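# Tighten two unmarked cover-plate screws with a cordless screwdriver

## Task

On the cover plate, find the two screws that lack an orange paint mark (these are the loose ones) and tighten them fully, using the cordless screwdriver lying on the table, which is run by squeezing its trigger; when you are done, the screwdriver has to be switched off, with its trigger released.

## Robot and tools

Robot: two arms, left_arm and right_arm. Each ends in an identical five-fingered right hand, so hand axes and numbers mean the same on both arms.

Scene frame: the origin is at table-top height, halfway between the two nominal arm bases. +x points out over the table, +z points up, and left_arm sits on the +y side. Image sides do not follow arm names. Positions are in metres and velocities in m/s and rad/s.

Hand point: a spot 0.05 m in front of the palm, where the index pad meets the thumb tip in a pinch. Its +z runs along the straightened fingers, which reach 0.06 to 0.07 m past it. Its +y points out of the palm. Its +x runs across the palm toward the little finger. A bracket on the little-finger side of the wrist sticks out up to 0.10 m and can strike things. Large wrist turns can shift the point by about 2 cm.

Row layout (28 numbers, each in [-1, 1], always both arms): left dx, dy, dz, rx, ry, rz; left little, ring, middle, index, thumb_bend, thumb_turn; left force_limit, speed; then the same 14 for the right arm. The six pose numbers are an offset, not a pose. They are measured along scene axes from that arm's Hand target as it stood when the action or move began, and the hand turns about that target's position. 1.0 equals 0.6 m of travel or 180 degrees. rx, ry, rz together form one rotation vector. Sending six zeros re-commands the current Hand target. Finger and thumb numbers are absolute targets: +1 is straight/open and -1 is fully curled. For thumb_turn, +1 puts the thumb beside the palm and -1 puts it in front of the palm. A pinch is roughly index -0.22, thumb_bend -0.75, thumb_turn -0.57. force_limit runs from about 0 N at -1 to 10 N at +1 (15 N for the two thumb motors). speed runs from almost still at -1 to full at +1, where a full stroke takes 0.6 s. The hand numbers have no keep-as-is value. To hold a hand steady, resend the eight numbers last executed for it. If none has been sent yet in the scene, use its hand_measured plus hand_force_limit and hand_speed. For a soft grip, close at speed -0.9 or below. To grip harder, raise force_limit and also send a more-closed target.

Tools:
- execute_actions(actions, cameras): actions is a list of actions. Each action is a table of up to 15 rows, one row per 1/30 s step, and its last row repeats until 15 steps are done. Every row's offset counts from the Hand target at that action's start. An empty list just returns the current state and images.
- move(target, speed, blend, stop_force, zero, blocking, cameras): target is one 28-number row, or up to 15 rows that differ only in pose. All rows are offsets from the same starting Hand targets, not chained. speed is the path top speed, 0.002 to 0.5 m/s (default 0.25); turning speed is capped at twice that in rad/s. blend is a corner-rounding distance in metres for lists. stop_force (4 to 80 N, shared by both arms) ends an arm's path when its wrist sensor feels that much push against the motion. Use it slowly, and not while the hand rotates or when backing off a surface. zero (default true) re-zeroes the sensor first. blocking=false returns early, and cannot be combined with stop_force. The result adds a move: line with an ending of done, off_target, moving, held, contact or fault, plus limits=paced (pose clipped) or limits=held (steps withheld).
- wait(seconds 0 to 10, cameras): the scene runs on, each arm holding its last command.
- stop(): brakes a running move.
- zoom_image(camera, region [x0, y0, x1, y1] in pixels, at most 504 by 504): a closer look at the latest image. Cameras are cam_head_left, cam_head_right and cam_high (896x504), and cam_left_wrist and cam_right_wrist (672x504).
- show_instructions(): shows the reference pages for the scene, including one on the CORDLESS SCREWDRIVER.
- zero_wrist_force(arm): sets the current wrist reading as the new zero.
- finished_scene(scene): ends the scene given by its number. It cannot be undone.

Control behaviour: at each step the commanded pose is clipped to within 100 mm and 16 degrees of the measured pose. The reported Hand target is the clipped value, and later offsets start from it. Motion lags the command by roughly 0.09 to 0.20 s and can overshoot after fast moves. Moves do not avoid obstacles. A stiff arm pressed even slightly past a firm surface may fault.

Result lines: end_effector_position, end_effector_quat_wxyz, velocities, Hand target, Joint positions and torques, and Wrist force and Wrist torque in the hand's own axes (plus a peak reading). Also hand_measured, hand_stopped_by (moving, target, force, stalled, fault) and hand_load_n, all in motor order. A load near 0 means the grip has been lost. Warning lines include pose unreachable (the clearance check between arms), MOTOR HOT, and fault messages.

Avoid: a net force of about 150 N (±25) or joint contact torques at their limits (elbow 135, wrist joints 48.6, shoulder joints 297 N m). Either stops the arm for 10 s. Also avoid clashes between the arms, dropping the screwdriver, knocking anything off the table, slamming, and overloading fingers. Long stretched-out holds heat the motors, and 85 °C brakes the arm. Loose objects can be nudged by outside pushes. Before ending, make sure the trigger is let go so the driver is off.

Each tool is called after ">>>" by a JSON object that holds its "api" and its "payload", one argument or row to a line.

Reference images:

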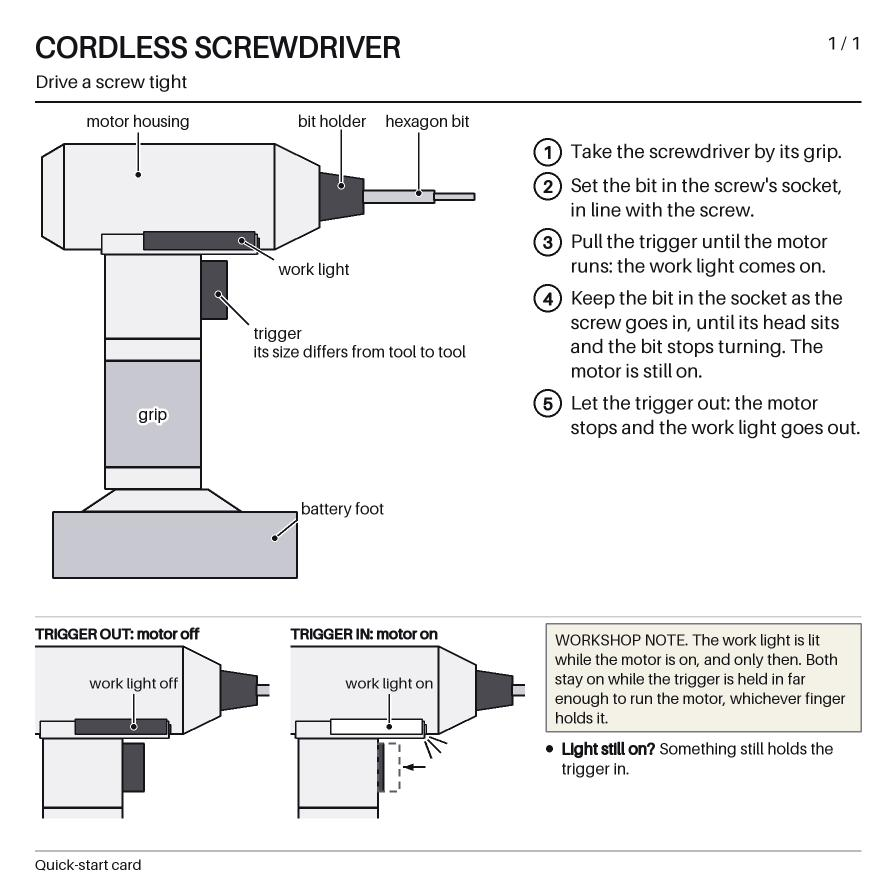

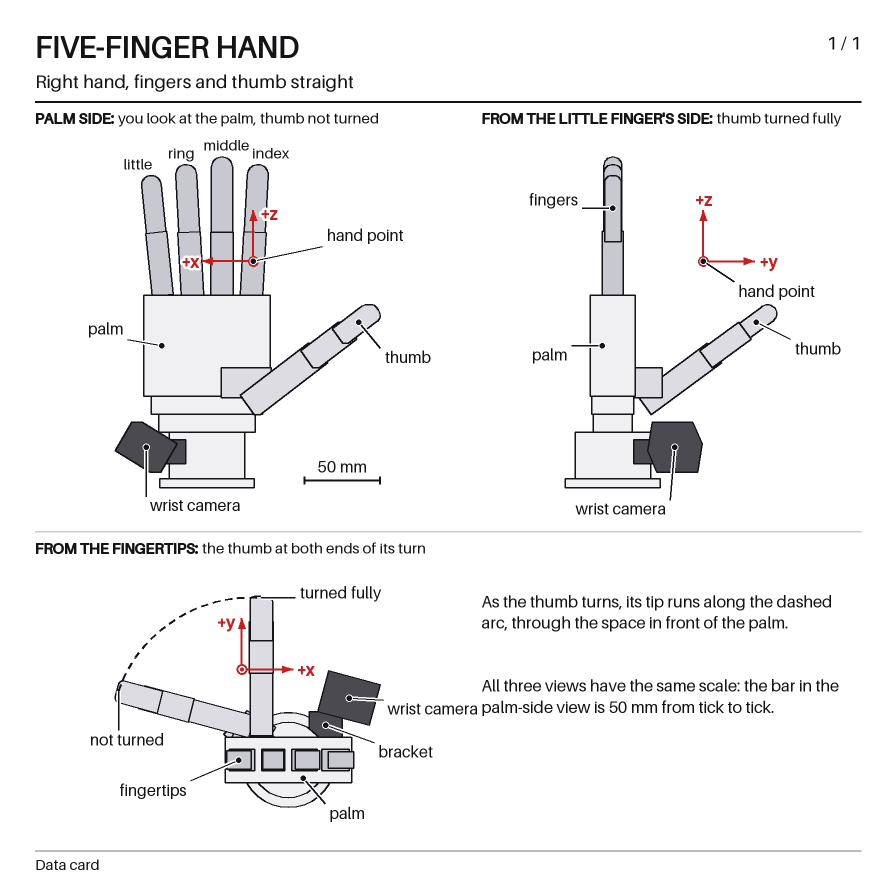

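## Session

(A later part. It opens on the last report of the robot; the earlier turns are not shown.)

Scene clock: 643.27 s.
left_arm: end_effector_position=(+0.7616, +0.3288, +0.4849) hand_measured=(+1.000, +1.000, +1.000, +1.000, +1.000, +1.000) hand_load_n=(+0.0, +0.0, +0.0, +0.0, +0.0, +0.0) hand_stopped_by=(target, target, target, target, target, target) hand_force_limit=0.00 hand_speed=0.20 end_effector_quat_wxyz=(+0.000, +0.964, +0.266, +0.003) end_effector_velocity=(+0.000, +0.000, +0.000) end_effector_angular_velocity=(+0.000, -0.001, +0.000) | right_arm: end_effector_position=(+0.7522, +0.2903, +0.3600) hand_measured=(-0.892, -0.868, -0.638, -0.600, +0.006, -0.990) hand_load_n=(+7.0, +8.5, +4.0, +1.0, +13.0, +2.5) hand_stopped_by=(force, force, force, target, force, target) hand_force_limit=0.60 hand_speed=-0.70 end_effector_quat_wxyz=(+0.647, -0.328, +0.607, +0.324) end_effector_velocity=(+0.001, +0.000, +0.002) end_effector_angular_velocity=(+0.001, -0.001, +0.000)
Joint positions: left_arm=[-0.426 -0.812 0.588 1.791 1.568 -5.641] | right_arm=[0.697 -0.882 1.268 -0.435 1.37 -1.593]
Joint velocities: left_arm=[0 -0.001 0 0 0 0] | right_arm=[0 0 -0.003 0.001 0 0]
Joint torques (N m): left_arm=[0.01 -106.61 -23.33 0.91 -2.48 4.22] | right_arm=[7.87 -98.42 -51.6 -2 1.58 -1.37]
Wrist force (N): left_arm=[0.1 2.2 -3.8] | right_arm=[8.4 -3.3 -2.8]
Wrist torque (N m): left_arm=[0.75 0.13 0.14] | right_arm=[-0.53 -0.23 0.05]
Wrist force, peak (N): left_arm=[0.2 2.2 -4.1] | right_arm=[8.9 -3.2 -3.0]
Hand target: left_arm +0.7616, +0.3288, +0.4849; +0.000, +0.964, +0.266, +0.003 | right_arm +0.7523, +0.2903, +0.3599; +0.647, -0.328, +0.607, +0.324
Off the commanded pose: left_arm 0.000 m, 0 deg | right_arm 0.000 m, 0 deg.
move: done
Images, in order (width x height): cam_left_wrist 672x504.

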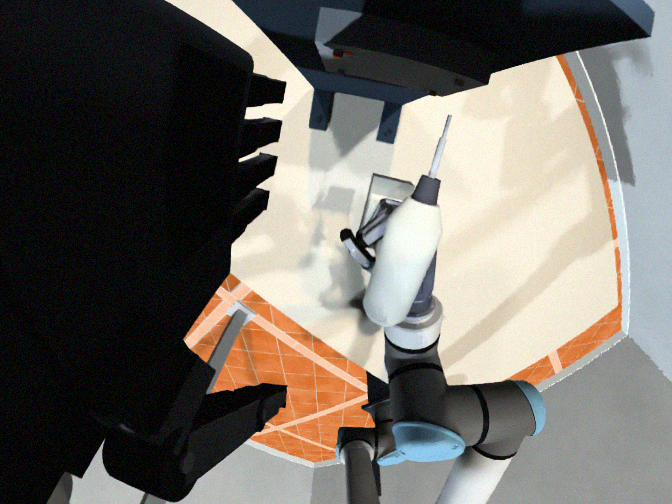

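>>> {"api": "move", "payload": {
  "target": [0,0,0,0,0,0,1,1,1,1,1,1,0,0.2,0.02374,0.01835,0,0,0,0,-0.98,-0.98,-0.93,-0.60,-0.97,-0.99,0.6,-0.7],
  "speed": 0.03,
  "stop_force": 8,
  "cameras": ["cam_left_wrist"]
}}

>>> {"api": "zoom_image", "payload": {
  "camera": "cam_left_wrist",
  "region": [447, 75, 471, 99]
}}

>>> {"api": "move", "payload": {
  "target": [
    [-0.0392,0.0953,0.0233,-0.0952,-0.0572,0,1,1,1,1,1,1,0,0.2,0,0,0,0,0,0,-0.98,-0.98,-0.93,-0.60,-0.97,-0.99,0.6,-0.7],
    [-0.0392,0.0953,-0.11,-0.0952,-0.0572,0,1,1,1,1,1,1,0,0.2,0,0,0,0,0,0,-0.98,-0.98,-0.93,-0.60,-0.97,-0.99,0.6,-0.7]
  ],
  "speed": 0.15,
  "cameras": ["cam_left_wrist"]
}}

>>> {"api": "zoom_image", "payload": {
  "camera": "cam_left_wrist",
  "region": [514, 110, 538, 134]
}}

Scene clock: 645.50 s.
left_arm: end_effector_position=(+0.7616, +0.3288, +0.4849) hand_measured=(+1.000, +1.000, +1.000, +1.000, +1.000, +1.000) hand_load_n=(+0.0, +0.0, +0.0, +0.0, +0.0, +0.0) hand_stopped_by=(target, target, target, target, target, target) hand_force_limit=0.00 hand_speed=0.20 end_effector_quat_wxyz=(+0.000, +0.964, +0.266, +0.003) end_effector_velocity=(+0.000, +0.000, +0.000) end_effector_angular_velocity=(+0.000, -0.001, -0.001) | right_arm: end_effector_position=(+0.7666, +0.3013, +0.3600) hand_measured=(-0.892, -0.868, -0.638, -0.600, +0.006, -0.990) hand_load_n=(+7.0, +8.5, +4.0, +1.0, +12.5, +2.5) hand_stopped_by=(force, force, force, target, force, target) hand_force_limit=0.60 hand_speed=-0.70 end_effector_quat_wxyz=(+0.647, -0.328, +0.607, +0.324) end_effector_velocity=(+0.000, +0.000, +0.000) end_effector_angular_velocity=(+0.000, +0.001, +0.000)
Joint positions: left_arm=[-0.426 -0.812 0.588 1.791 1.568 -5.641] | right_arm=[0.695 -0.853 1.219 -0.414 1.368 -1.593]
Joint velocities: left_arm=[0 0 0 -0.001 0 0.001] | right_arm=[0 0 0 0 0 0]
Joint torques (N m): left_arm=[-6.87 -108.78 -27.02 1.85 -1.59 3.76] | right_arm=[1.15 -121.86 -41.67 -6.45 0.95 1.97]
Wrist force (N): left_arm=[0.1 1.7 -4.0] | right_arm=[8.9 -3.2 -3.1]
Wrist torque (N m): left_arm=[0.69 0.13 0.12] | right_arm=[-0.51 -0.28 0.09]
Wrist force, peak (N): left_arm=[0.3 2.0 -4.3] | right_arm=[9.0 -3.3 -3.1]
Hand target: left_arm +0.7616, +0.3288, +0.4849; +0.000, +0.964, +0.266, +0.003 | right_arm +0.7666, +0.3013, +0.3600; +0.647, -0.328, +0.607, +0.324
Off the commanded pose: left_arm 0.000 m, 0 deg | right_arm 0.000 m, 0 deg.
move: done
Images, in order (width x height): cam_left_wrist 672x504.

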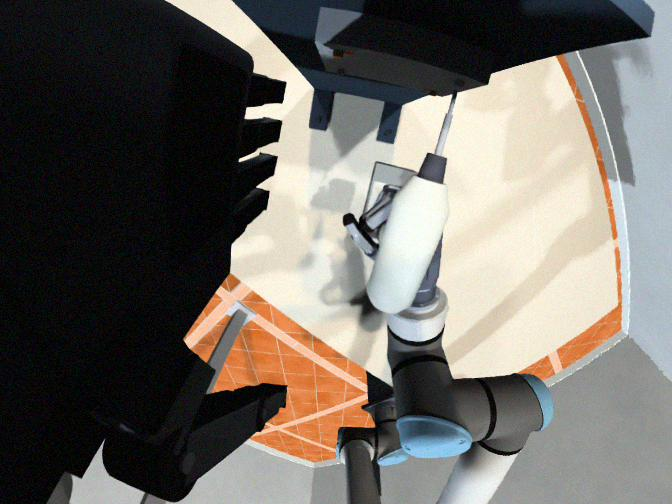

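Scaled by 21.000 from the camera's 672x504 image, which has a finer 960x720 frame.

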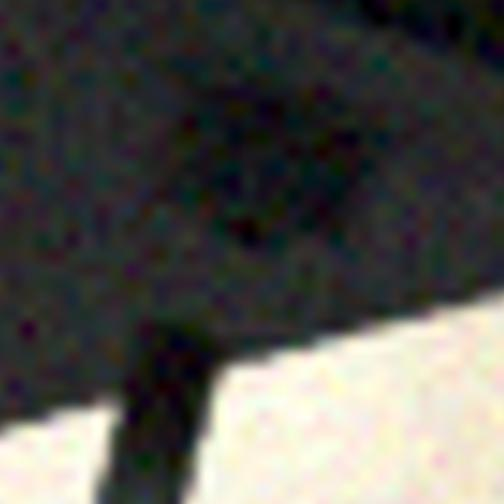

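Scene clock: 647.70 s.
left_arm: end_effector_position=(+0.7380, +0.3860, +0.4191) hand_measured=(+1.000, +1.000, +1.000, +1.000, +1.000, +1.000) hand_load_n=(+0.0, +0.0, +0.0, +0.0, +0.0, -0.5) hand_stopped_by=(target, target, target, target, target, target) hand_force_limit=0.00 hand_speed=0.20 end_effector_quat_wxyz=(+0.167, +0.949, +0.262, +0.049) end_effector_velocity=(+0.000, +0.000, +0.000) end_effector_angular_velocity=(+0.000, +0.001, +0.002) | right_arm: end_effector_position=(+0.7666, +0.3013, +0.3600) hand_measured=(-0.892, -0.868, -0.638, -0.600, +0.006, -0.990) hand_load_n=(+7.0, +8.5, +4.0, +1.0, +12.5, +2.5) hand_stopped_by=(force, force, force, target, force, target) hand_force_limit=0.60 hand_speed=-0.70 end_effector_quat_wxyz=(+0.647, -0.328, +0.607, +0.324) end_effector_velocity=(+0.000, +0.000, +0.000) end_effector_angular_velocity=(+0.000, +0.000, +0.000)
Joint positions: left_arm=[-0.299 -1.026 1.068 1.267 1.807 -5.547] | right_arm=[0.695 -0.853 1.219 -0.414 1.368 -1.593]
Joint velocities: left_arm=[0 0 0 0 0 -0.001] | right_arm=[0 0 0 -0.001 0 0]
Joint torques (N m): left_arm=[-13.01 -62.55 -45.49 4.36 1.56 -2.82] | right_arm=[12.83 -122.98 -45.75 -4.73 0.84 1.96]
Wrist force (N): left_arm=[0.3 2.7 -3.9] | right_arm=[8.7 -3.3 -2.8]
Wrist torque (N m): left_arm=[0.88 0.09 0.19] | right_arm=[-0.55 -0.27 0.08]
Wrist force, peak (N): left_arm=[0.7 2.8 -5.7] | right_arm=[9.0 -3.4 -3.1]
Hand target: left_arm +0.7380, +0.3860, +0.4190; +0.167, +0.949, +0.262, +0.049 | right_arm +0.7666, +0.3013, +0.3600; +0.647, -0.328, +0.607, +0.324
Off the commanded pose: left_arm 0.000 m, 0 deg | right_arm 0.000 m, 0 deg.
move: done
Images, in order (width x height): cam_left_wrist 672x504.

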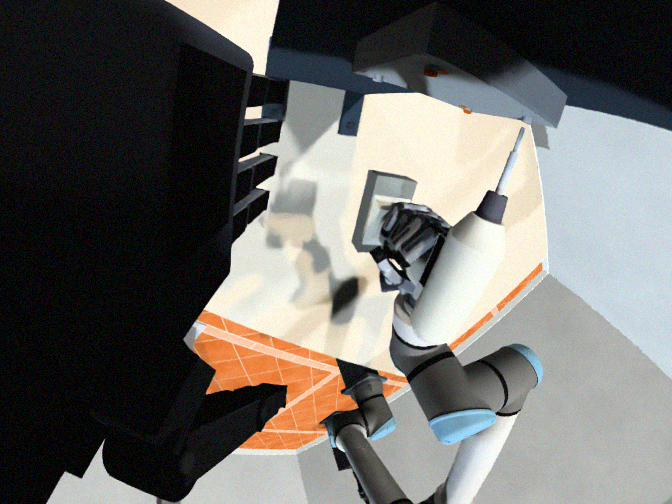

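Scaled by 21.000 from the camera's 672x504 image, which has a finer 960x720 frame.

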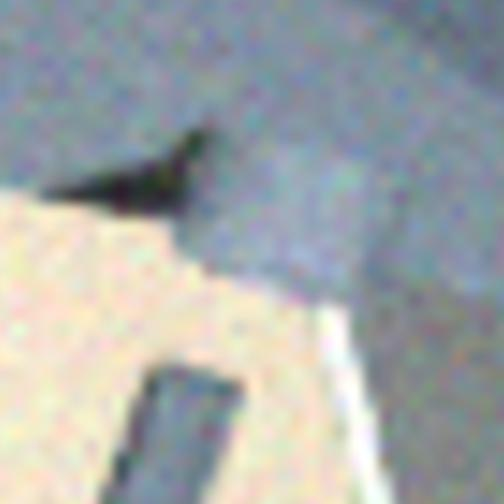

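>>> {"api": "move", "payload": {
  "target": [0,0,0,0,0,0,1,1,1,1,1,1,0,0.2,0.00160,-0.00214,-0.0007,0,0,0,-0.98,-0.98,-0.93,-0.60,-0.97,-0.99,0.6,-0.7],
  "speed": 0.02,
  "cameras": ["cam_left_wrist"]
}}

>>> {"api": "zoom_image", "payload": {
  "camera": "cam_left_wrist",
  "region": [514, 110, 538, 134]
}}

>>> {"api": "move", "payload": {
  "target": [
    [0,0,0.1333,0.0952,0.0572,0,1,1,1,1,1,1,0,0.2,0,0,0,0,0,0,-0.98,-0.98,-0.93,-0.60,-0.97,-0.99,0.6,-0.7],
    [0.0392,-0.0953,0.11,0.0952,0.0572,0,1,1,1,1,1,1,0,0.2,0,0,0,0,0,0,-0.98,-0.98,-0.93,-0.60,-0.97,-0.99,0.6,-0.7]
  ],
  "speed": 0.15,
  "cameras": ["cam_left_wrist"]
}}

>>> {"api": "zoom_image", "payload": {
  "camera": "cam_left_wrist",
  "region": [447, 75, 471, 99]
}}

Scene clock: 649.00 s.
left_arm: end_effector_position=(+0.7380, +0.3860, +0.4190) hand_measured=(+1.000, +1.000, +1.000, +1.000, +1.000, +1.000) hand_load_n=(+0.5, +0.0, +0.0, +0.0, +0.0, +0.0) hand_stopped_by=(target, target, target, target, target, target) hand_force_limit=0.00 hand_speed=0.20 end_effector_quat_wxyz=(+0.167, +0.949, +0.262, +0.049) end_effector_velocity=(+0.000, +0.000, +0.000) end_effector_angular_velocity=(+0.000, +0.000, +0.000) | right_arm: end_effector_position=(+0.7675, +0.3001, +0.3595) hand_measured=(-0.892, -0.868, -0.638, -0.600, +0.006, -0.990) hand_load_n=(+7.0, +8.5, +4.0, +1.5, +13.0, +2.5) hand_stopped_by=(force, force, force, target, force, target) hand_force_limit=0.60 hand_speed=-0.70 end_effector_quat_wxyz=(+0.647, -0.328, +0.607, +0.324) end_effector_velocity=(+0.000, +0.000, +0.002) end_effector_angular_velocity=(+0.001, -0.001, +0.000)
Joint positions: left_arm=[-0.299 -1.026 1.068 1.267 1.807 -5.547] | right_arm=[0.694 -0.854 1.22 -0.415 1.366 -1.593]
Joint velocities: left_arm=[-0.001 0 0 0 0 0] | right_arm=[0 -0.002 0 0 0 0]
Joint torques (N m): left_arm=[-11.45 -60.22 -33.99 0.53 1.77 0.25] | right_arm=[-11.14 -120.2 -42.77 -6.25 -0.75 2.2]
Wrist force (N): left_arm=[-0.1 2.4 -3.6] | right_arm=[8.3 -3.1 -3.1]
Wrist torque (N m): left_arm=[0.81 0.15 0.16] | right_arm=[-0.49 -0.20 0.06]
Wrist force, peak (N): left_arm=[0.5 3.0 -4.0] | right_arm=[9.0 -3.1 -3.3]
Hand target: left_arm +0.7380, +0.3860, +0.4190; +0.167, +0.949, +0.262, +0.049 | right_arm +0.7675, +0.3001, +0.3595; +0.647, -0.328, +0.607, +0.324
Off the commanded pose: left_arm 0.000 m, 0 deg | right_arm 0.000 m, 0 deg.
move: done
Images, in order (width x height): cam_left_wrist 672x504.

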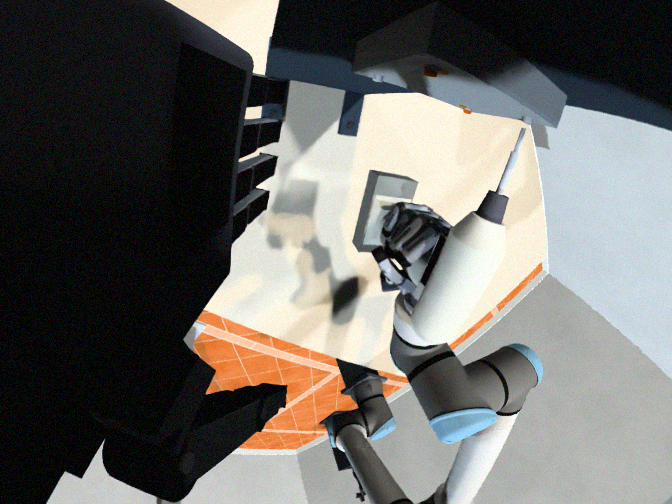

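Scaled by 21.000 from the camera's 672x504 image, which has a finer 960x720 frame.

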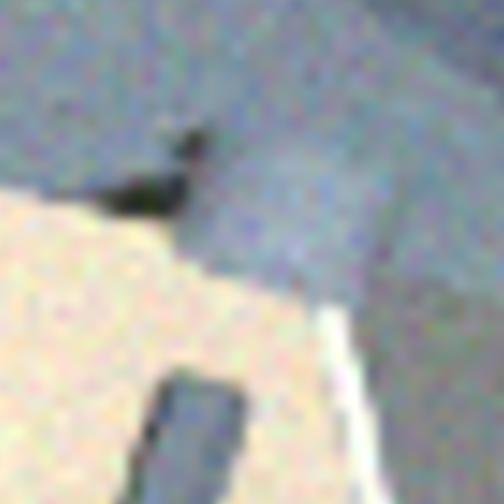

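Scene clock: 651.10 s.
left_arm: end_effector_position=(+0.7615, +0.3288, +0.4849) hand_measured=(+1.000, +1.000, +1.000, +1.000, +1.000, +1.000) hand_load_n=(+0.0, +0.0, +0.0, +0.0, +0.0, +0.0) hand_stopped_by=(target, target, target, target, target, target) hand_force_limit=0.00 hand_speed=0.20 end_effector_quat_wxyz=(+0.000, +0.964, +0.266, +0.003) end_effector_velocity=(+0.000, +0.000, +0.000) end_effector_angular_velocity=(+0.001, -0.001, -0.002) | right_arm: end_effector_position=(+0.7675, +0.3001, +0.3596) hand_measured=(-0.892, -0.868, -0.638, -0.600, +0.006, -0.990) hand_load_n=(+7.0, +8.5, +4.0, +1.0, +13.0, +2.5) hand_stopped_by=(force, force, force, target, force, target) hand_force_limit=0.60 hand_speed=-0.70 end_effector_quat_wxyz=(+0.647, -0.328, +0.607, +0.324) end_effector_velocity=(+0.000, +0.000, +0.001) end_effector_angular_velocity=(+0.001, -0.001, +0.000)
Joint positions: left_arm=[-0.426 -0.813 0.588 1.791 1.567 -5.642] | right_arm=[0.694 -0.854 1.22 -0.415 1.366 -1.593]
Joint velocities: left_arm=[-0.001 0 0 -0.001 -0.001 0.001] | right_arm=[0 -0.001 0 -0.001 0 0]
Joint torques (N m): left_arm=[-4.5 -91.79 -29.17 0.33 -2.71 4.1] | right_arm=[-0.96 -111.75 -51.15 -2 1 1.77]
Wrist force (N): left_arm=[0.4 1.8 -4.0] | right_arm=[8.7 -2.7 -2.9]
Wrist torque (N m): left_arm=[0.70 0.08 0.15] | right_arm=[-0.45 -0.26 0.10]
Wrist force, peak (N): left_arm=[0.6 2.0 -5.0] | right_arm=[9.0 -3.5 -3.1]
Hand target: left_arm +0.7616, +0.3288, +0.4849; +0.000, +0.964, +0.266, +0.003 | right_arm +0.7675, +0.3001, +0.3595; +0.647, -0.328, +0.607, +0.324
Off the commanded pose: left_arm 0.000 m, 0 deg | right_arm 0.000 m, 0 deg.
move: done
Images, in order (width x height): cam_left_wrist 672x504.

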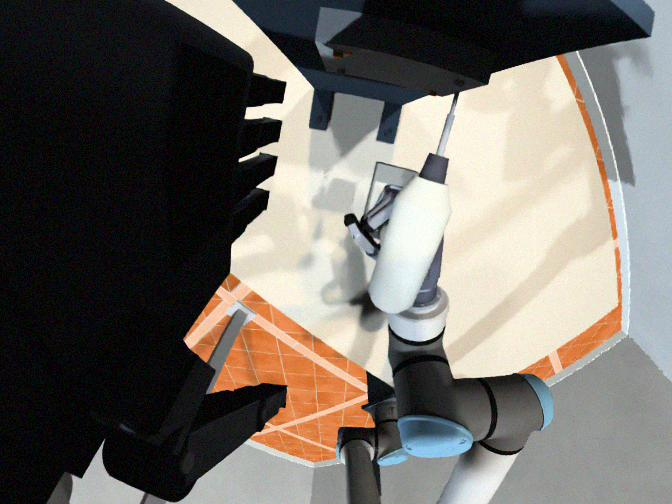

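Scaled by 21.000 from the camera's 672x504 image, which has a finer 960x720 frame.

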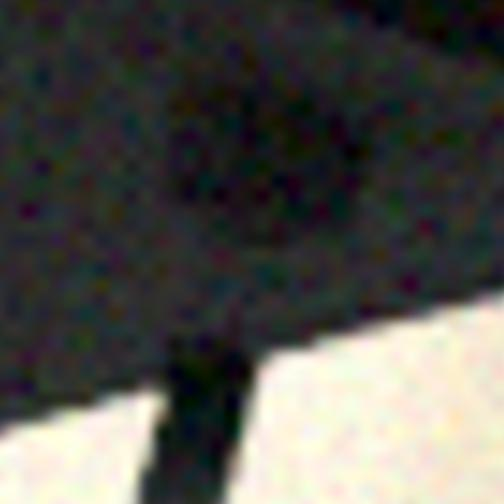

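>>> {"api": "move", "payload": {
  "target": [0,0,0,0,0,0,1,1,1,1,1,1,0,0.2,0.00025,-0.00033,0.00063,0,0,0,-0.98,-0.98,-0.93,-0.60,-0.97,-0.99,0.6,-0.7],
  "speed": 0.02,
  "cameras": []
}}

>>> {"api": "move", "payload": {
  "target": [0,0,0,0,0,0,1,1,1,1,1,1,0,0.2,0.00735,0.00549,0,0,0,0,-0.98,-0.98,-0.93,-0.60,-0.97,-0.99,0.6,-0.7],
  "speed": 0.006,
  "stop_force": 6,
  "cameras": ["cam_left_wrist"]
}}

>>> {"api": "zoom_image", "payload": {
  "camera": "cam_left_wrist",
  "region": [447, 75, 471, 99]
}}

Scene clock: 652.23 s.
left_arm: end_effector_position=(+0.7616, +0.3288, +0.4849) hand_measured=(+1.000, +1.000, +1.000, +1.000, +1.000, +1.000) hand_load_n=(+0.0, +0.0, +0.0, +0.0, +0.0, -0.5) hand_stopped_by=(target, target, target, target, target, target) hand_force_limit=0.00 hand_speed=0.20 end_effector_quat_wxyz=(+0.000, +0.964, +0.266, +0.003) end_effector_velocity=(+0.001, +0.001, +0.000) end_effector_angular_velocity=(+0.000, -0.001, +0.003) | right_arm: end_effector_position=(+0.7676, +0.2999, +0.3599) hand_measured=(-0.892, -0.868, -0.638, -0.600, +0.006, -0.990) hand_load_n=(+7.0, +8.5, +4.5, +1.0, +12.5, +2.5) hand_stopped_by=(force, force, force, target, force, target) hand_force_limit=0.60 hand_speed=-0.70 end_effector_quat_wxyz=(+0.647, -0.328, +0.607, +0.324) end_effector_velocity=(+0.000, +0.000, -0.002) end_effector_angular_velocity=(-0.002, +0.002, +0.000)
Joint positions: left_arm=[-0.426 -0.813 0.588 1.791 1.567 -5.641] | right_arm=[0.693 -0.854 1.22 -0.415 1.366 -1.593]
Joint velocities: left_arm=[0.002 -0.001 0 -0.001 0 -0.001] | right_arm=[0 0.002 0 0.001 0 0]
Joint torques (N m): left_arm=[-4.97 -104.52 -24.67 0.93 -1.92 3.78] | right_arm=[-15.01 -122.72 -52.15 -2.11 -1.27 2.03]
Wrist force (N): left_arm=[0.3 1.8 -3.8] | right_arm=[8.5 -3.0 -2.8]
Wrist torque (N m): left_arm=[0.70 0.10 0.14] | right_arm=[-0.50 -0.24 0.07]
Wrist force, peak (N): left_arm=[0.3 2.2 -4.0] | right_arm=[8.9 -3.5 -3.0]
Hand target: left_arm +0.7616, +0.3288, +0.4849; +0.000, +0.964, +0.266, +0.003 | right_arm +0.7677, +0.2999, +0.3599; +0.647, -0.328, +0.607, +0.324
Off the commanded pose: left_arm 0.000 m, 0 deg | right_arm 0.000 m, 0 deg.
move: done
No camera images: "cameras" was empty.

Scene clock: 653.90 s.
left_arm: end_effector_position=(+0.7616, +0.3288, +0.4849) hand_measured=(+1.000, +1.000, +1.000, +1.000, +1.000, +1.000) hand_load_n=(+0.0, +0.0, +0.0, +0.0, -0.5, +0.0) hand_stopped_by=(target, target, target, target, target, target) hand_force_limit=0.00 hand_speed=0.20 end_effector_quat_wxyz=(+0.000, +0.964, +0.266, +0.003) end_effector_velocity=(+0.000, +0.001, +0.000) end_effector_angular_velocity=(+0.000, -0.001, +0.001) | right_arm: end_effector_position=(+0.7708, +0.3022, +0.3599) hand_measured=(-0.892, -0.868, -0.638, -0.600, +0.006, -0.990) hand_load_n=(+7.5, +9.0, +4.0, +1.0, +12.5, +2.5) hand_stopped_by=(force, force, force, target, force, target) hand_force_limit=0.60 hand_speed=-0.70 end_effector_quat_wxyz=(+0.647, -0.328, +0.607, +0.324) end_effector_velocity=(+0.000, +0.000, +0.002) end_effector_angular_velocity=(+0.001, -0.001, +0.000)
Joint positions: left_arm=[-0.426 -0.813 0.588 1.791 1.567 -5.641] | right_arm=[0.693 -0.848 1.209 -0.41 1.365 -1.593]
Joint velocities: left_arm=[0.001 0 0 0 0 0] | right_arm=[0 -0.001 0 0 0 0]
Joint torques (N m): left_arm=[-8.17 -105.38 -27.35 1.53 -1.56 3.82] | right_arm=[-7.27 -123.19 -42.03 -6.37 1.51 2.21]
Wrist force (N): left_arm=[0.3 1.9 -3.5] | right_arm=[8.6 -2.9 -3.2]
Wrist torque (N m): left_arm=[0.69 0.09 0.14] | right_arm=[-0.49 -0.26 0.08]
Wrist force, peak (N): left_arm=[0.5 2.5 -3.9] | right_arm=[9.5 -1.0 -9.0]
Hand target: left_arm +0.7616, +0.3288, +0.4849; +0.000, +0.964, +0.266, +0.003 | right_arm +0.7708, +0.3022, +0.3599; +0.647, -0.328, +0.607, +0.324
Off the commanded pose: left_arm 0.000 m, 0 deg | right_arm 0.002 m, 0 deg.
move: contact (right_arm)
Images, in order (width x height): cam_left_wrist 672x504.

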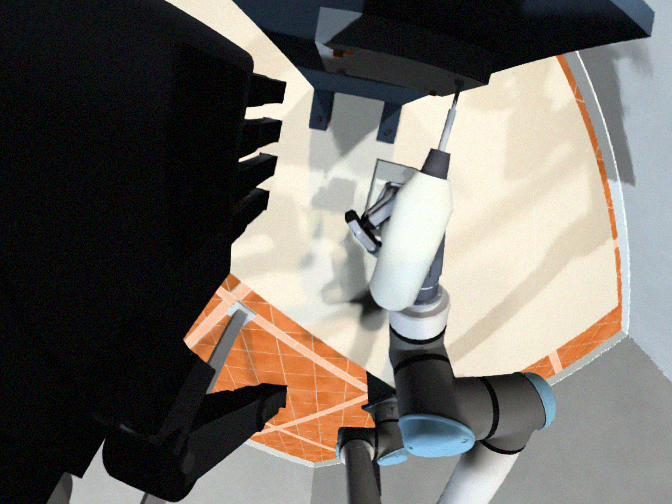

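Scaled by 21.000 from the camera's 672x504 image, which has a finer 960x720 frame.

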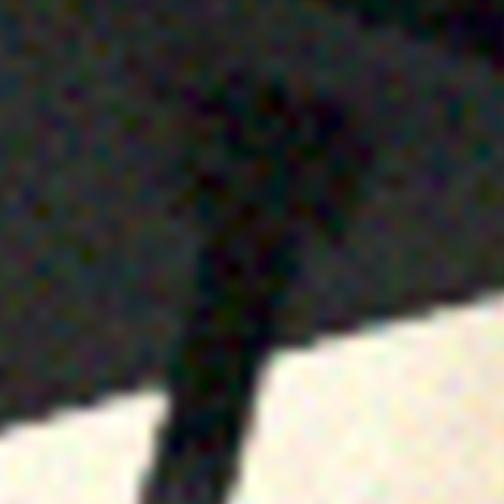

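>>> {"api": "move", "payload": {
  "target": [0,0,0,0,0,0,1,1,1,1,1,1,0,0.2,0.00053,0.0004,0,0,0,0,-0.98,-0.98,-0.93,-0.60,-0.97,-0.99,0.6,-0.7],
  "speed": 0.006,
  "cameras": []
}}

>>> {"api": "move", "payload": {
  "target": [0,0,0,0,0,0,1,1,1,1,1,1,0,0.2,0,0,0,0,0,0,-0.98,-0.98,-0.93,-0.70,-0.97,-0.99,0.6,-0.7],
  "cameras": ["cam_left_wrist"]
}}

>>> {"api": "zoom_image", "payload": {
  "camera": "cam_left_wrist",
  "region": [424, 90, 472, 138]
}}

Scene clock: 654.90 s.
left_arm: end_effector_position=(+0.7616, +0.3288, +0.4849) hand_measured=(+1.000, +1.000, +1.000, +1.000, +1.000, +1.000) hand_load_n=(+0.0, +0.0, +0.0, +0.0, +0.0, +0.0) hand_stopped_by=(target, target, target, target, target, target) hand_force_limit=0.00 hand_speed=0.20 end_effector_quat_wxyz=(+0.000, +0.964, +0.266, +0.003) end_effector_velocity=(+0.000, +0.000, +0.000) end_effector_angular_velocity=(-0.001, +0.000, -0.001) | right_arm: end_effector_position=(+0.7711, +0.3025, +0.3600) hand_measured=(-0.892, -0.868, -0.638, -0.600, +0.006, -0.990) hand_load_n=(+7.5, +9.0, +3.5, +1.0, +12.5, +2.0) hand_stopped_by=(force, force, force, target, force, target) hand_force_limit=0.60 hand_speed=-0.70 end_effector_quat_wxyz=(+0.647, -0.328, +0.607, +0.324) end_effector_velocity=(+0.000, +0.000, +0.001) end_effector_angular_velocity=(+0.002, -0.002, +0.001)
Joint positions: left_arm=[-0.426 -0.813 0.588 1.791 1.567 -5.641] | right_arm=[0.693 -0.847 1.208 -0.41 1.365 -1.593]
Joint velocities: left_arm=[0 0 0 0 0.001 0.001] | right_arm=[0 -0.001 0 -0.002 -0.001 0]
Joint torques (N m): left_arm=[-8.01 -105.63 -27.46 1.47 -1.23 3.66] | right_arm=[-13.21 -102.23 -51.56 -1.6 -0.54 2.02]
Wrist force (N): left_arm=[0.5 1.7 -4.0] | right_arm=[7.8 -0.6 -5.1]
Wrist torque (N m): left_arm=[0.68 0.07 0.15] | right_arm=[-0.48 -0.39 -0.03]
Wrist force, peak (N): left_arm=[0.6 2.1 -4.0] | right_arm=[8.9 -2.9 -3.1]
Hand target: left_arm +0.7616, +0.3288, +0.4849; +0.000, +0.964, +0.266, +0.003 | right_arm +0.7711, +0.3024, +0.3599; +0.647, -0.328, +0.607, +0.324
Off the commanded pose: left_arm 0.000 m, 0 deg | right_arm 0.000 m, 0 deg.
move: done
No camera images: "cameras" was empty.

Scene clock: 655.60 s.
left_arm: end_effector_position=(+0.7616, +0.3288, +0.4849) hand_measured=(+1.000, +1.000, +1.000, +1.000, +1.000, +1.000) hand_load_n=(+0.0, +0.0, +0.0, +0.0, +0.0, +0.0) hand_stopped_by=(target, target, target, target, target, target) hand_force_limit=0.00 hand_speed=0.20 end_effector_quat_wxyz=(+0.000, +0.964, +0.266, +0.003) end_effector_velocity=(+0.000, -0.001, +0.000) end_effector_angular_velocity=(-0.001, -0.001, +0.001) | right_arm: end_effector_position=(+0.7711, +0.3024, +0.3599) hand_measured=(-0.892, -0.868, -0.638, -0.700, +0.006, -0.990) hand_load_n=(+7.5, +9.0, +4.0, +1.0, +12.5, +2.0) hand_stopped_by=(force, force, force, target, force, target) hand_force_limit=0.60 hand_speed=-0.70 end_effector_quat_wxyz=(+0.647, -0.328, +0.607, +0.324) end_effector_velocity=(+0.000, +0.000, +0.001) end_effector_angular_velocity=(+0.001, -0.001, +0.000)
Joint positions: left_arm=[-0.426 -0.813 0.588 1.791 1.567 -5.641] | right_arm=[0.693 -0.847 1.208 -0.41 1.365 -1.593]
Joint velocities: left_arm=[-0.001 0 0 -0.001 0 -0.001] | right_arm=[0 -0.001 0 0 0 0]
Joint torques (N m): left_arm=[-10.37 -104.49 -28.53 1.14 -1.03 3.95] | right_arm=[-16.35 -102.05 -46.76 -2.68 -0.29 2.17]
Wrist force (N): left_arm=[0.4 2.1 -3.4] | right_arm=[7.3 -1.1 -4.1]
Wrist torque (N m): left_arm=[0.71 0.07 0.15] | right_arm=[-0.63 -0.38 -0.08]
Wrist force, peak (N): left_arm=[0.3 1.9 -4.1] | right_arm=[7.9 -0.9 -5.0]
Hand target: left_arm +0.7616, +0.3288, +0.4849; +0.000, +0.964, +0.266, +0.003 | right_arm +0.7711, +0.3024, +0.3599; +0.647, -0.328, +0.607, +0.324
Off the commanded pose: left_arm 0.000 m, 0 deg | right_arm 0.000 m, 0 deg.
move: done
Images, in order (width x height): cam_left_wrist 672x504.

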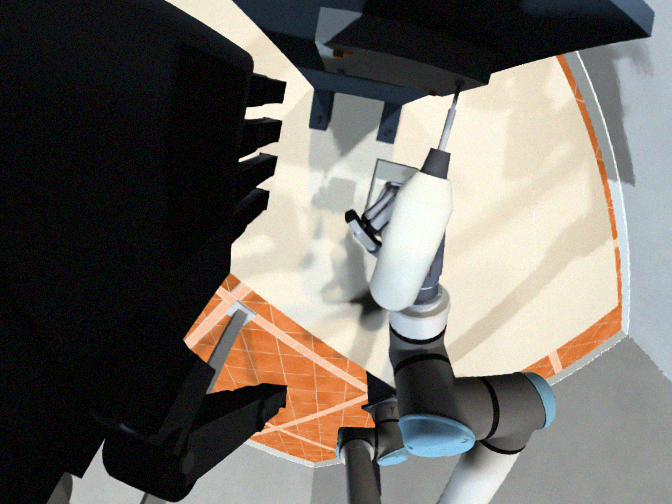

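Scaled by 10.500 from the camera's 672x504 image, which has a finer 960x720 frame.

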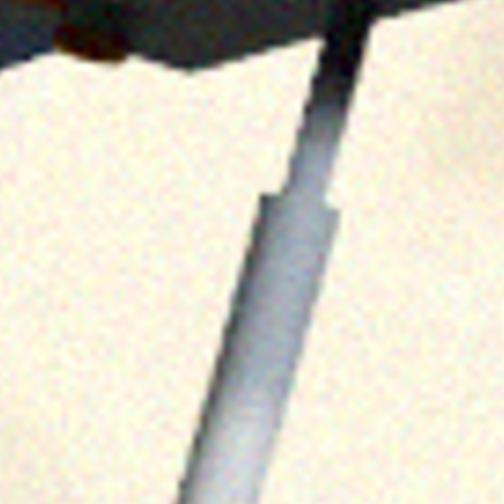

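>>> {"api": "wait", "payload": {
  "seconds": 0.5,
  "cameras": []
}}

>>> {"api": "move", "payload": {
  "target": [0,0,0,0,0,0,1,1,1,1,1,1,0,0.2,0.0004,0.0003,0,0,0,0,-0.98,-0.98,-0.93,-0.70,-0.97,-0.99,0.6,-0.7],
  "speed": 0.006,
  "cameras": ["cam_left_wrist"]
}}

>>> {"api": "zoom_image", "payload": {
  "camera": "cam_left_wrist",
  "region": [424, 90, 472, 138]
}}

Scene clock: 656.30 s.
left_arm: end_effector_position=(+0.7616, +0.3288, +0.4849) hand_measured=(+1.000, +1.000, +1.000, +1.000, +1.000, +1.000) hand_load_n=(+0.0, +0.0, +0.0, +0.0, +0.0, +0.0) hand_stopped_by=(target, target, target, target, target, target) hand_force_limit=0.00 hand_speed=0.20 end_effector_quat_wxyz=(+0.000, +0.964, +0.266, +0.003) end_effector_velocity=(+0.000, -0.001, +0.000) end_effector_angular_velocity=(+0.000, +0.000, -0.002) | right_arm: end_effector_position=(+0.7711, +0.3024, +0.3599) hand_measured=(-0.892, -0.868, -0.638, -0.700, +0.006, -0.990) hand_load_n=(+7.5, +9.0, +4.0, +1.5, +13.0, +2.0) hand_stopped_by=(force, force, force, target, force, target) hand_force_limit=0.60 hand_speed=-0.70 end_effector_quat_wxyz=(+0.647, -0.328, +0.607, +0.324) end_effector_velocity=(+0.000, +0.000, -0.001) end_effector_angular_velocity=(-0.001, +0.001, +0.000)
Joint positions: left_arm=[-0.426 -0.813 0.588 1.791 1.567 -5.641] | right_arm=[0.693 -0.847 1.208 -0.41 1.365 -1.593]
Joint velocities: left_arm=[-0.001 0 0 0 0 0.001] | right_arm=[0 0 0 0.001 0 0]
Joint torques (N m): left_arm=[-11.71 -107.87 -29.65 1.52 -1.24 3.55] | right_arm=[-16.77 -102.5 -42.59 -3.29 0.36 2.08]
Wrist force (N): left_arm=[0.3 1.9 -3.9] | right_arm=[7.5 -1.2 -4.6]
Wrist torque (N m): left_arm=[0.71 0.10 0.14] | right_arm=[-0.62 -0.42 -0.08]
Wrist force, peak (N): left_arm=[0.2 2.2 -4.0] | right_arm=[7.6 -0.9 -4.9]
Hand target: left_arm +0.7616, +0.3288, +0.4849; +0.000, +0.964, +0.266, +0.003 | right_arm +0.7711, +0.3024, +0.3599; +0.647, -0.328, +0.607, +0.324
Off the commanded pose: left_arm 0.000 m, 0 deg | right_arm 0.000 m, 0 deg.
wait: 0.50 s; at rest from the start
No camera images: "cameras" was empty.

Scene clock: 657.00 s.
left_arm: end_effector_position=(+0.7616, +0.3288, +0.4849) hand_measured=(+1.000, +1.000, +1.000, +1.000, +1.000, +1.000) hand_load_n=(+0.0, +0.0, +0.5, +0.0, +0.0, +0.0) hand_stopped_by=(target, target, target, target, target, target) hand_force_limit=0.00 hand_speed=0.20 end_effector_quat_wxyz=(+0.000, +0.964, +0.266, +0.003) end_effector_velocity=(+0.000, +0.001, +0.000) end_effector_angular_velocity=(-0.001, -0.001, +0.002) | right_arm: end_effector_position=(+0.7713, +0.3026, +0.3599) hand_measured=(-0.892, -0.868, -0.638, -0.700, +0.006, -0.990) hand_load_n=(+8.5, +8.5, +3.5, +1.5, +13.0, +1.5) hand_stopped_by=(force, force, force, target, force, target) hand_force_limit=0.60 hand_speed=-0.70 end_effector_quat_wxyz=(+0.647, -0.328, +0.607, +0.324) end_effector_velocity=(+0.000, +0.000, +0.001) end_effector_angular_velocity=(+0.001, -0.001, +0.000)
Joint positions: left_arm=[-0.426 -0.813 0.588 1.791 1.567 -5.641] | right_arm=[0.693 -0.847 1.207 -0.409 1.365 -1.593]
Joint velocities: left_arm=[0.001 0 0 -0.001 0 -0.001] | right_arm=[0 0 0 0 0 0]
Joint torques (N m): left_arm=[-10.81 -107.01 -30.21 1.25 -1.11 3.83] | right_arm=[-19.76 -107.32 -52.78 -4.04 1.01 2.27]
Wrist force (N): left_arm=[0.2 2.1 -4.0] | right_arm=[9.0 1.1 -10.6]
Wrist torque (N m): left_arm=[0.74 0.11 0.14] | right_arm=[-0.35 -0.34 -0.02]
Wrist force, peak (N): left_arm=[0.2 1.8 -4.2] | right_arm=[10.1 2.4 -13.8]
Hand target: left_arm +0.7616, +0.3288, +0.4849; +0.000, +0.964, +0.266, +0.003 | right_arm +0.7713, +0.3026, +0.3599; +0.647, -0.328, +0.607, +0.324
Off the commanded pose: left_arm 0.000 m, 0 deg | right_arm 0.000 m, 0 deg.
move: done
Images, in order (width x height): cam_left_wrist 672x504.

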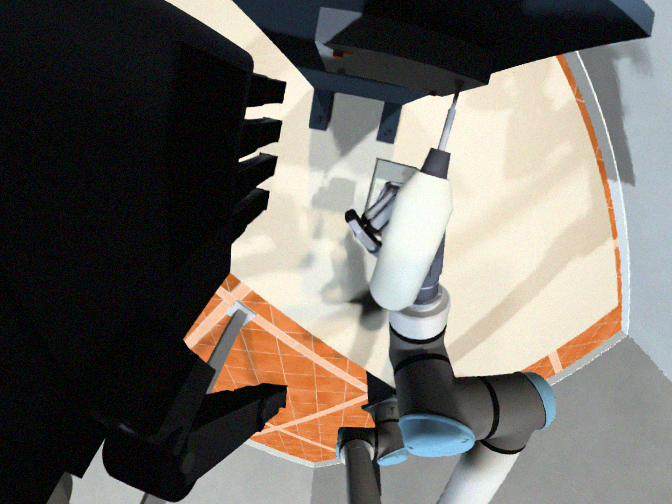

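Scaled by 10.500 from the camera's 672x504 image, which has a finer 960x720 frame.

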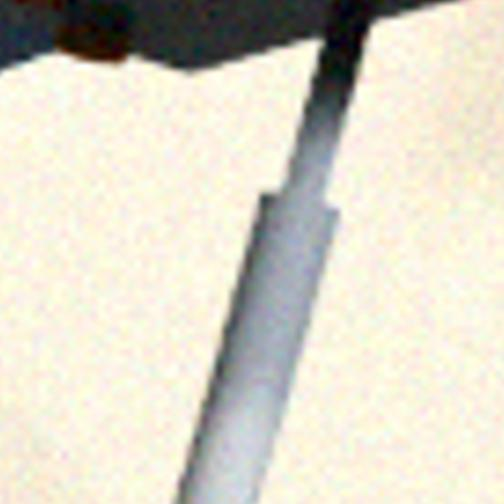

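>>> {"api": "move", "payload": {
  "target": [
    [-0.0392,0.0953,0.0233,-0.0952,-0.0572,0,1,1,1,1,1,1,0,0.2,0,0,0,0,0,0,-0.98,-0.98,-0.93,-0.70,-0.97,-0.99,0.6,-0.7],
    [-0.0392,0.0953,-0.11,-0.0952,-0.0572,0,1,1,1,1,1,1,0,0.2,0,0,0,0,0,0,-0.98,-0.98,-0.93,-0.70,-0.97,-0.99,0.6,-0.7]
  ],
  "speed": 0.15,
  "cameras": ["cam_left_wrist"]
}}

>>> {"api": "zoom_image", "payload": {
  "camera": "cam_left_wrist",
  "region": [514, 110, 538, 134]
}}

>>> {"api": "zoom_image", "payload": {
  "camera": "cam_left_wrist",
  "region": [400, 200, 480, 320]
}}

Scene clock: 659.60 s.
left_arm: end_effector_position=(+0.7380, +0.3860, +0.4191) hand_measured=(+1.000, +1.000, +1.000, +1.000, +1.000, +1.000) hand_load_n=(+0.0, +0.0, +0.0, +0.0, +0.0, +0.0) hand_stopped_by=(target, target, target, target, target, target) hand_force_limit=0.00 hand_speed=0.20 end_effector_quat_wxyz=(+0.167, +0.949, +0.262, +0.049) end_effector_velocity=(+0.000, +0.000, +0.000) end_effector_angular_velocity=(+0.000, +0.000, +0.001) | right_arm: end_effector_position=(+0.7713, +0.3026, +0.3599) hand_measured=(-0.892, -0.868, -0.638, -0.700, +0.006, -0.990) hand_load_n=(+8.0, +8.5, +4.0, +1.5, +13.0, +1.5) hand_stopped_by=(force, force, force, target, force, target) hand_force_limit=0.60 hand_speed=-0.70 end_effector_quat_wxyz=(+0.647, -0.328, +0.607, +0.324) end_effector_velocity=(+0.000, +0.000, -0.001) end_effector_angular_velocity=(-0.001, +0.001, +0.000)
Joint positions: left_arm=[-0.299 -1.026 1.068 1.267 1.807 -5.547] | right_arm=[0.693 -0.847 1.207 -0.409 1.365 -1.593]
Joint velocities: left_arm=[0 0 0 0 0 -0.001] | right_arm=[0 0 0 0.001 0 0]
Joint torques (N m): left_arm=[-14.29 -64.68 -44.2 4.49 1.32 -2.61] | right_arm=[-17.32 -111.04 -51.46 -4.41 3.11 2.2]
Wrist force (N): left_arm=[0.2 2.5 -3.6] | right_arm=[8.6 1.4 -9.3]
Wrist torque (N m): left_arm=[0.82 0.10 0.18] | right_arm=[-0.36 -0.36 -0.04]
Wrist force, peak (N): left_arm=[0.7 3.0 -5.5] | right_arm=[10.3 2.2 -14.1]
Hand target: left_arm +0.7380, +0.3860, +0.4190; +0.167, +0.949, +0.262, +0.049 | right_arm +0.7713, +0.3026, +0.3599; +0.647, -0.328, +0.607, +0.324
Off the commanded pose: left_arm 0.000 m, 0 deg | right_arm 0.000 m, 0 deg.
move: done
Images, in order (width x height): cam_left_wrist 672x504.

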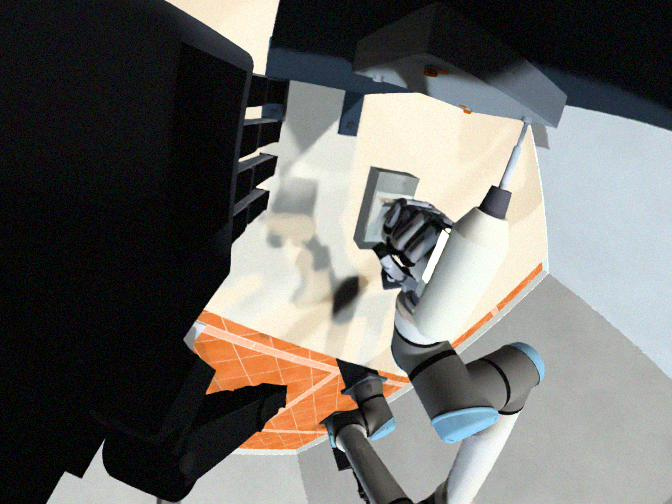

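Scaled by 21.000 from the camera's 672x504 image, which has a finer 960x720 frame.

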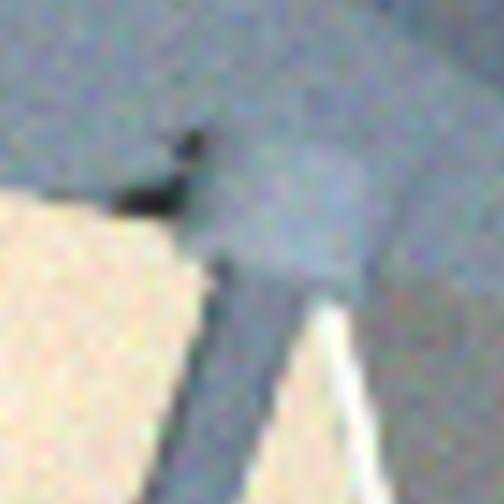

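Scaled by 4.200 from the camera's 672x504 image, which has a finer 960x720 frame.

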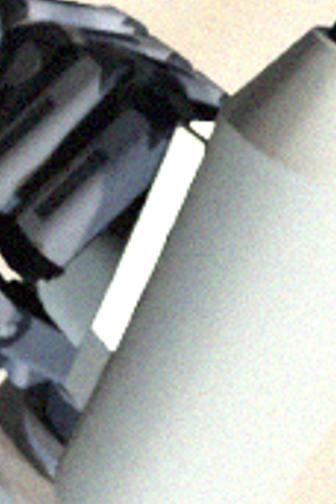

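>>> {"api": "move", "payload": {
  "target": [0,0,0,0,0,0,1,1,1,1,1,1,0,0.2,0.0001,-0.00013,-0.0005,0,0,0,-0.98,-0.98,-0.93,-0.70,-0.97,-0.99,0.6,-0.7],
  "speed": 0.004,
  "cameras": []
}}

>>> {"api": "move", "payload": {
  "target": [0,0,0,0,0,0,1,1,1,1,1,1,0,0.2,0.0001,-0.00013,-0.0003,0,0,0,-0.98,-0.98,-0.93,-0.70,-0.97,-0.99,0.6,-0.7],
  "speed": 0.004,
  "cameras": []
}}

Scene clock: 660.53 s.
left_arm: end_effector_position=(+0.7380, +0.3860, +0.4190) hand_measured=(+1.000, +1.000, +1.000, +1.000, +1.000, +1.000) hand_load_n=(+0.0, +0.0, +0.0, +0.0, +0.0, +0.0) hand_stopped_by=(target, target, target, target, target, target) hand_force_limit=0.00 hand_speed=0.20 end_effector_quat_wxyz=(+0.167, +0.949, +0.262, +0.049) end_effector_velocity=(+0.000, +0.000, +0.000) end_effector_angular_velocity=(+0.000, -0.001, -0.002) | right_arm: end_effector_position=(+0.7714, +0.3025, +0.3597) hand_measured=(-0.892, -0.868, -0.638, -0.700, +0.006, -0.990) hand_load_n=(+8.5, +9.0, +4.0, +1.0, +13.0, +1.0) hand_stopped_by=(force, force, force, target, force, target) hand_force_limit=0.60 hand_speed=-0.70 end_effector_quat_wxyz=(+0.647, -0.328, +0.607, +0.324) end_effector_velocity=(+0.000, +0.000, -0.003) end_effector_angular_velocity=(-0.001, +0.001, +0.000)
Joint positions: left_arm=[-0.299 -1.026 1.068 1.267 1.807 -5.547] | right_arm=[0.693 -0.847 1.208 -0.41 1.365 -1.593]
Joint velocities: left_arm=[0 0 0 -0.001 0 0.002] | right_arm=[0 0.002 0 0 0 0]
Joint torques (N m): left_arm=[-11.91 -60.11 -38.25 0.32 1.37 -0.83] | right_arm=[-17.59 -102.89 -45.11 -6.22 0.32 2.32]
Wrist force (N): left_arm=[0.5 2.3 -3.7] | right_arm=[9.0 1.5 -11.0]
Wrist torque (N m): left_arm=[0.80 0.05 0.19] | right_arm=[-0.31 -0.50 -0.04]
Wrist force, peak (N): left_arm=[0.5 2.7 -4.2] | right_arm=[10.5 1.9 -13.9]
Hand target: left_arm +0.7380, +0.3860, +0.4190; +0.167, +0.949, +0.262, +0.049 | right_arm +0.7714, +0.3025, +0.3596; +0.647, -0.328, +0.607, +0.324
Off the commanded pose: left_arm 0.000 m, 0 deg | right_arm 0.000 m, 0 deg.
move: done
No camera images: "cameras" was empty.

Scene clock: 661.23 s.
left_arm: end_effector_position=(+0.7380, +0.3860, +0.4190) hand_measured=(+1.000, +1.000, +1.000, +1.000, +1.000, +1.000) hand_load_n=(+0.0, +0.0, +0.0, +0.0, +0.0, +0.0) hand_stopped_by=(target, target, target, target, target, target) hand_force_limit=0.00 hand_speed=0.20 end_effector_quat_wxyz=(+0.167, +0.949, +0.262, +0.049) end_effector_velocity=(+0.000, +0.000, +0.000) end_effector_angular_velocity=(+0.000, +0.000, +0.000) | right_arm: end_effector_position=(+0.7715, +0.3025, +0.3595) hand_measured=(-0.892, -0.868, -0.638, -0.700, +0.006, -0.990) hand_load_n=(+8.5, +8.5, +3.5, +1.5, +13.0, +1.5) hand_stopped_by=(force, force, force, target, force, target) hand_force_limit=0.60 hand_speed=-0.70 end_effector_quat_wxyz=(+0.647, -0.328, +0.607, +0.324) end_effector_velocity=(+0.000, +0.000, +0.001) end_effector_angular_velocity=(+0.001, -0.001, +0.000)
Joint positions: left_arm=[-0.299 -1.026 1.068 1.267 1.807 -5.547] | right_arm=[0.693 -0.847 1.208 -0.41 1.365 -1.593]
Joint velocities: left_arm=[0 0 0 0 0 0] | right_arm=[0 -0.001 0 -0.001 0 0]
Joint torques (N m): left_arm=[-9.49 -59.86 -31.86 1.16 1.88 1.16] | right_arm=[-17.15 -100.95 -41.71 -6.12 0.17 2.42]
Wrist force (N): left_arm=[0.2 2.7 -4.0] | right_arm=[6.9 0.7 -7.3]
Wrist torque (N m): left_arm=[0.87 0.11 0.18] | right_arm=[-0.52 -0.50 -0.17]
Wrist force, peak (N): left_arm=[0.4 2.5 -4.2] | right_arm=[8.9 1.0 -11.2]
Hand target: left_arm +0.7380, +0.3860, +0.4190; +0.167, +0.949, +0.262, +0.049 | right_arm +0.7715, +0.3025, +0.3595; +0.647, -0.328, +0.607, +0.324
Off the commanded pose: left_arm 0.000 m, 0 deg | right_arm 0.000 m, 0 deg.
move: done
No camera images: "cameras" was empty.

>>> {"api": "move", "payload": {
  "target": [0,0,0,0,0,0,1,1,1,1,1,1,0,0.2,0.0005,0.0004,0,0,0,0,-0.98,-0.98,-0.93,-0.70,-0.97,-0.99,0.6,-0.7],
  "speed": 0.004,
  "cameras": ["cam_left_wrist"]
}}

>>> {"api": "zoom_image", "payload": {
  "camera": "cam_left_wrist",
  "region": [514, 110, 538, 134]
}}

Scene clock: 662.03 s.
left_arm: end_effector_position=(+0.7380, +0.3860, +0.4190) hand_measured=(+1.000, +1.000, +1.000, +1.000, +1.000, +1.000) hand_load_n=(+0.0, +0.0, +0.0, +0.0, +0.0, +0.0) hand_stopped_by=(target, target, target, target, target, target) hand_force_limit=0.00 hand_speed=0.20 end_effector_quat_wxyz=(+0.167, +0.949, +0.262, +0.049) end_effector_velocity=(+0.000, +0.000, +0.000) end_effector_angular_velocity=(+0.000, +0.000, +0.000) | right_arm: end_effector_position=(+0.7718, +0.3027, +0.3595) hand_measured=(-0.892, -0.868, -0.638, -0.700, +0.006, -0.990) hand_load_n=(+8.0, +9.0, +3.5, +1.5, +13.5, +1.5) hand_stopped_by=(force, force, force, target, force, target) hand_force_limit=0.60 hand_speed=-0.70 end_effector_quat_wxyz=(+0.647, -0.328, +0.607, +0.324) end_effector_velocity=(+0.000, +0.000, +0.000) end_effector_angular_velocity=(+0.000, -0.001, +0.000)
Joint positions: left_arm=[-0.299 -1.026 1.068 1.267 1.807 -5.547] | right_arm=[0.693 -0.846 1.207 -0.41 1.365 -1.593]
Joint velocities: left_arm=[0 0 0 0 0 0] | right_arm=[0 0 0 -0.001 0 0]
Joint torques (N m): left_arm=[-13.23 -60.87 -28 1.28 1.81 2.47] | right_arm=[-15.39 -102.93 -51.01 -1.79 1.14 2.26]
Wrist force (N): left_arm=[0.4 2.7 -3.9] | right_arm=[6.4 -0.2 -9.2]
Wrist torque (N m): left_arm=[0.87 0.08 0.19] | right_arm=[-0.28 -0.29 -0.98]
Wrist force, peak (N): left_arm=[0.2 2.4 -4.2] | right_arm=[9.1 2.4 -15.1]
Hand target: left_arm +0.7380, +0.3860, +0.4190; +0.167, +0.949, +0.262, +0.049 | right_arm +0.7718, +0.3027, +0.3595; +0.647, -0.328, +0.607, +0.324
Off the commanded pose: left_arm 0.000 m, 0 deg | right_arm 0.000 m, 0 deg.
move: done
Images, in order (width x height): cam_left_wrist 672x504.

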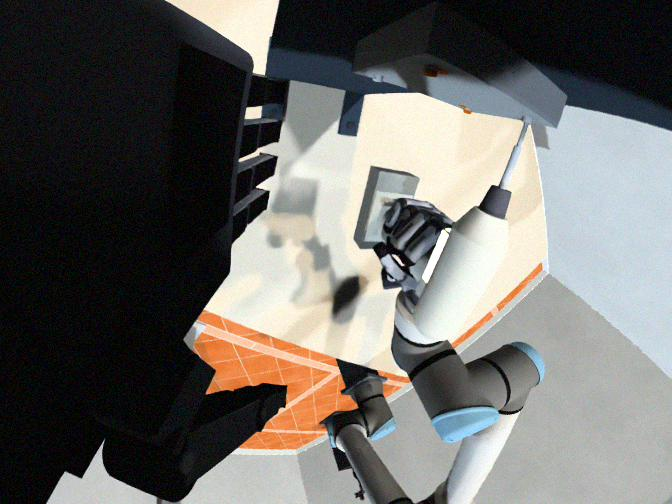

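Scaled by 21.000 from the camera's 672x504 image, which has a finer 960x720 frame.

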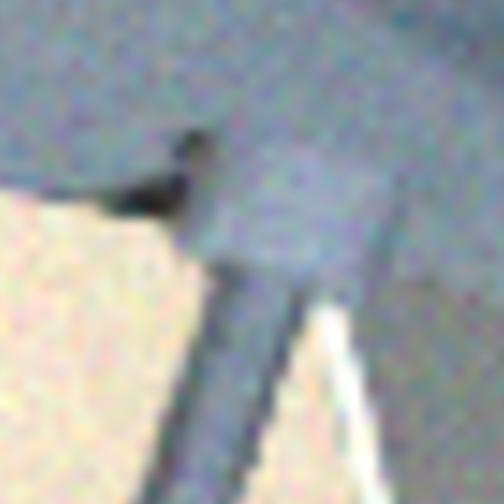

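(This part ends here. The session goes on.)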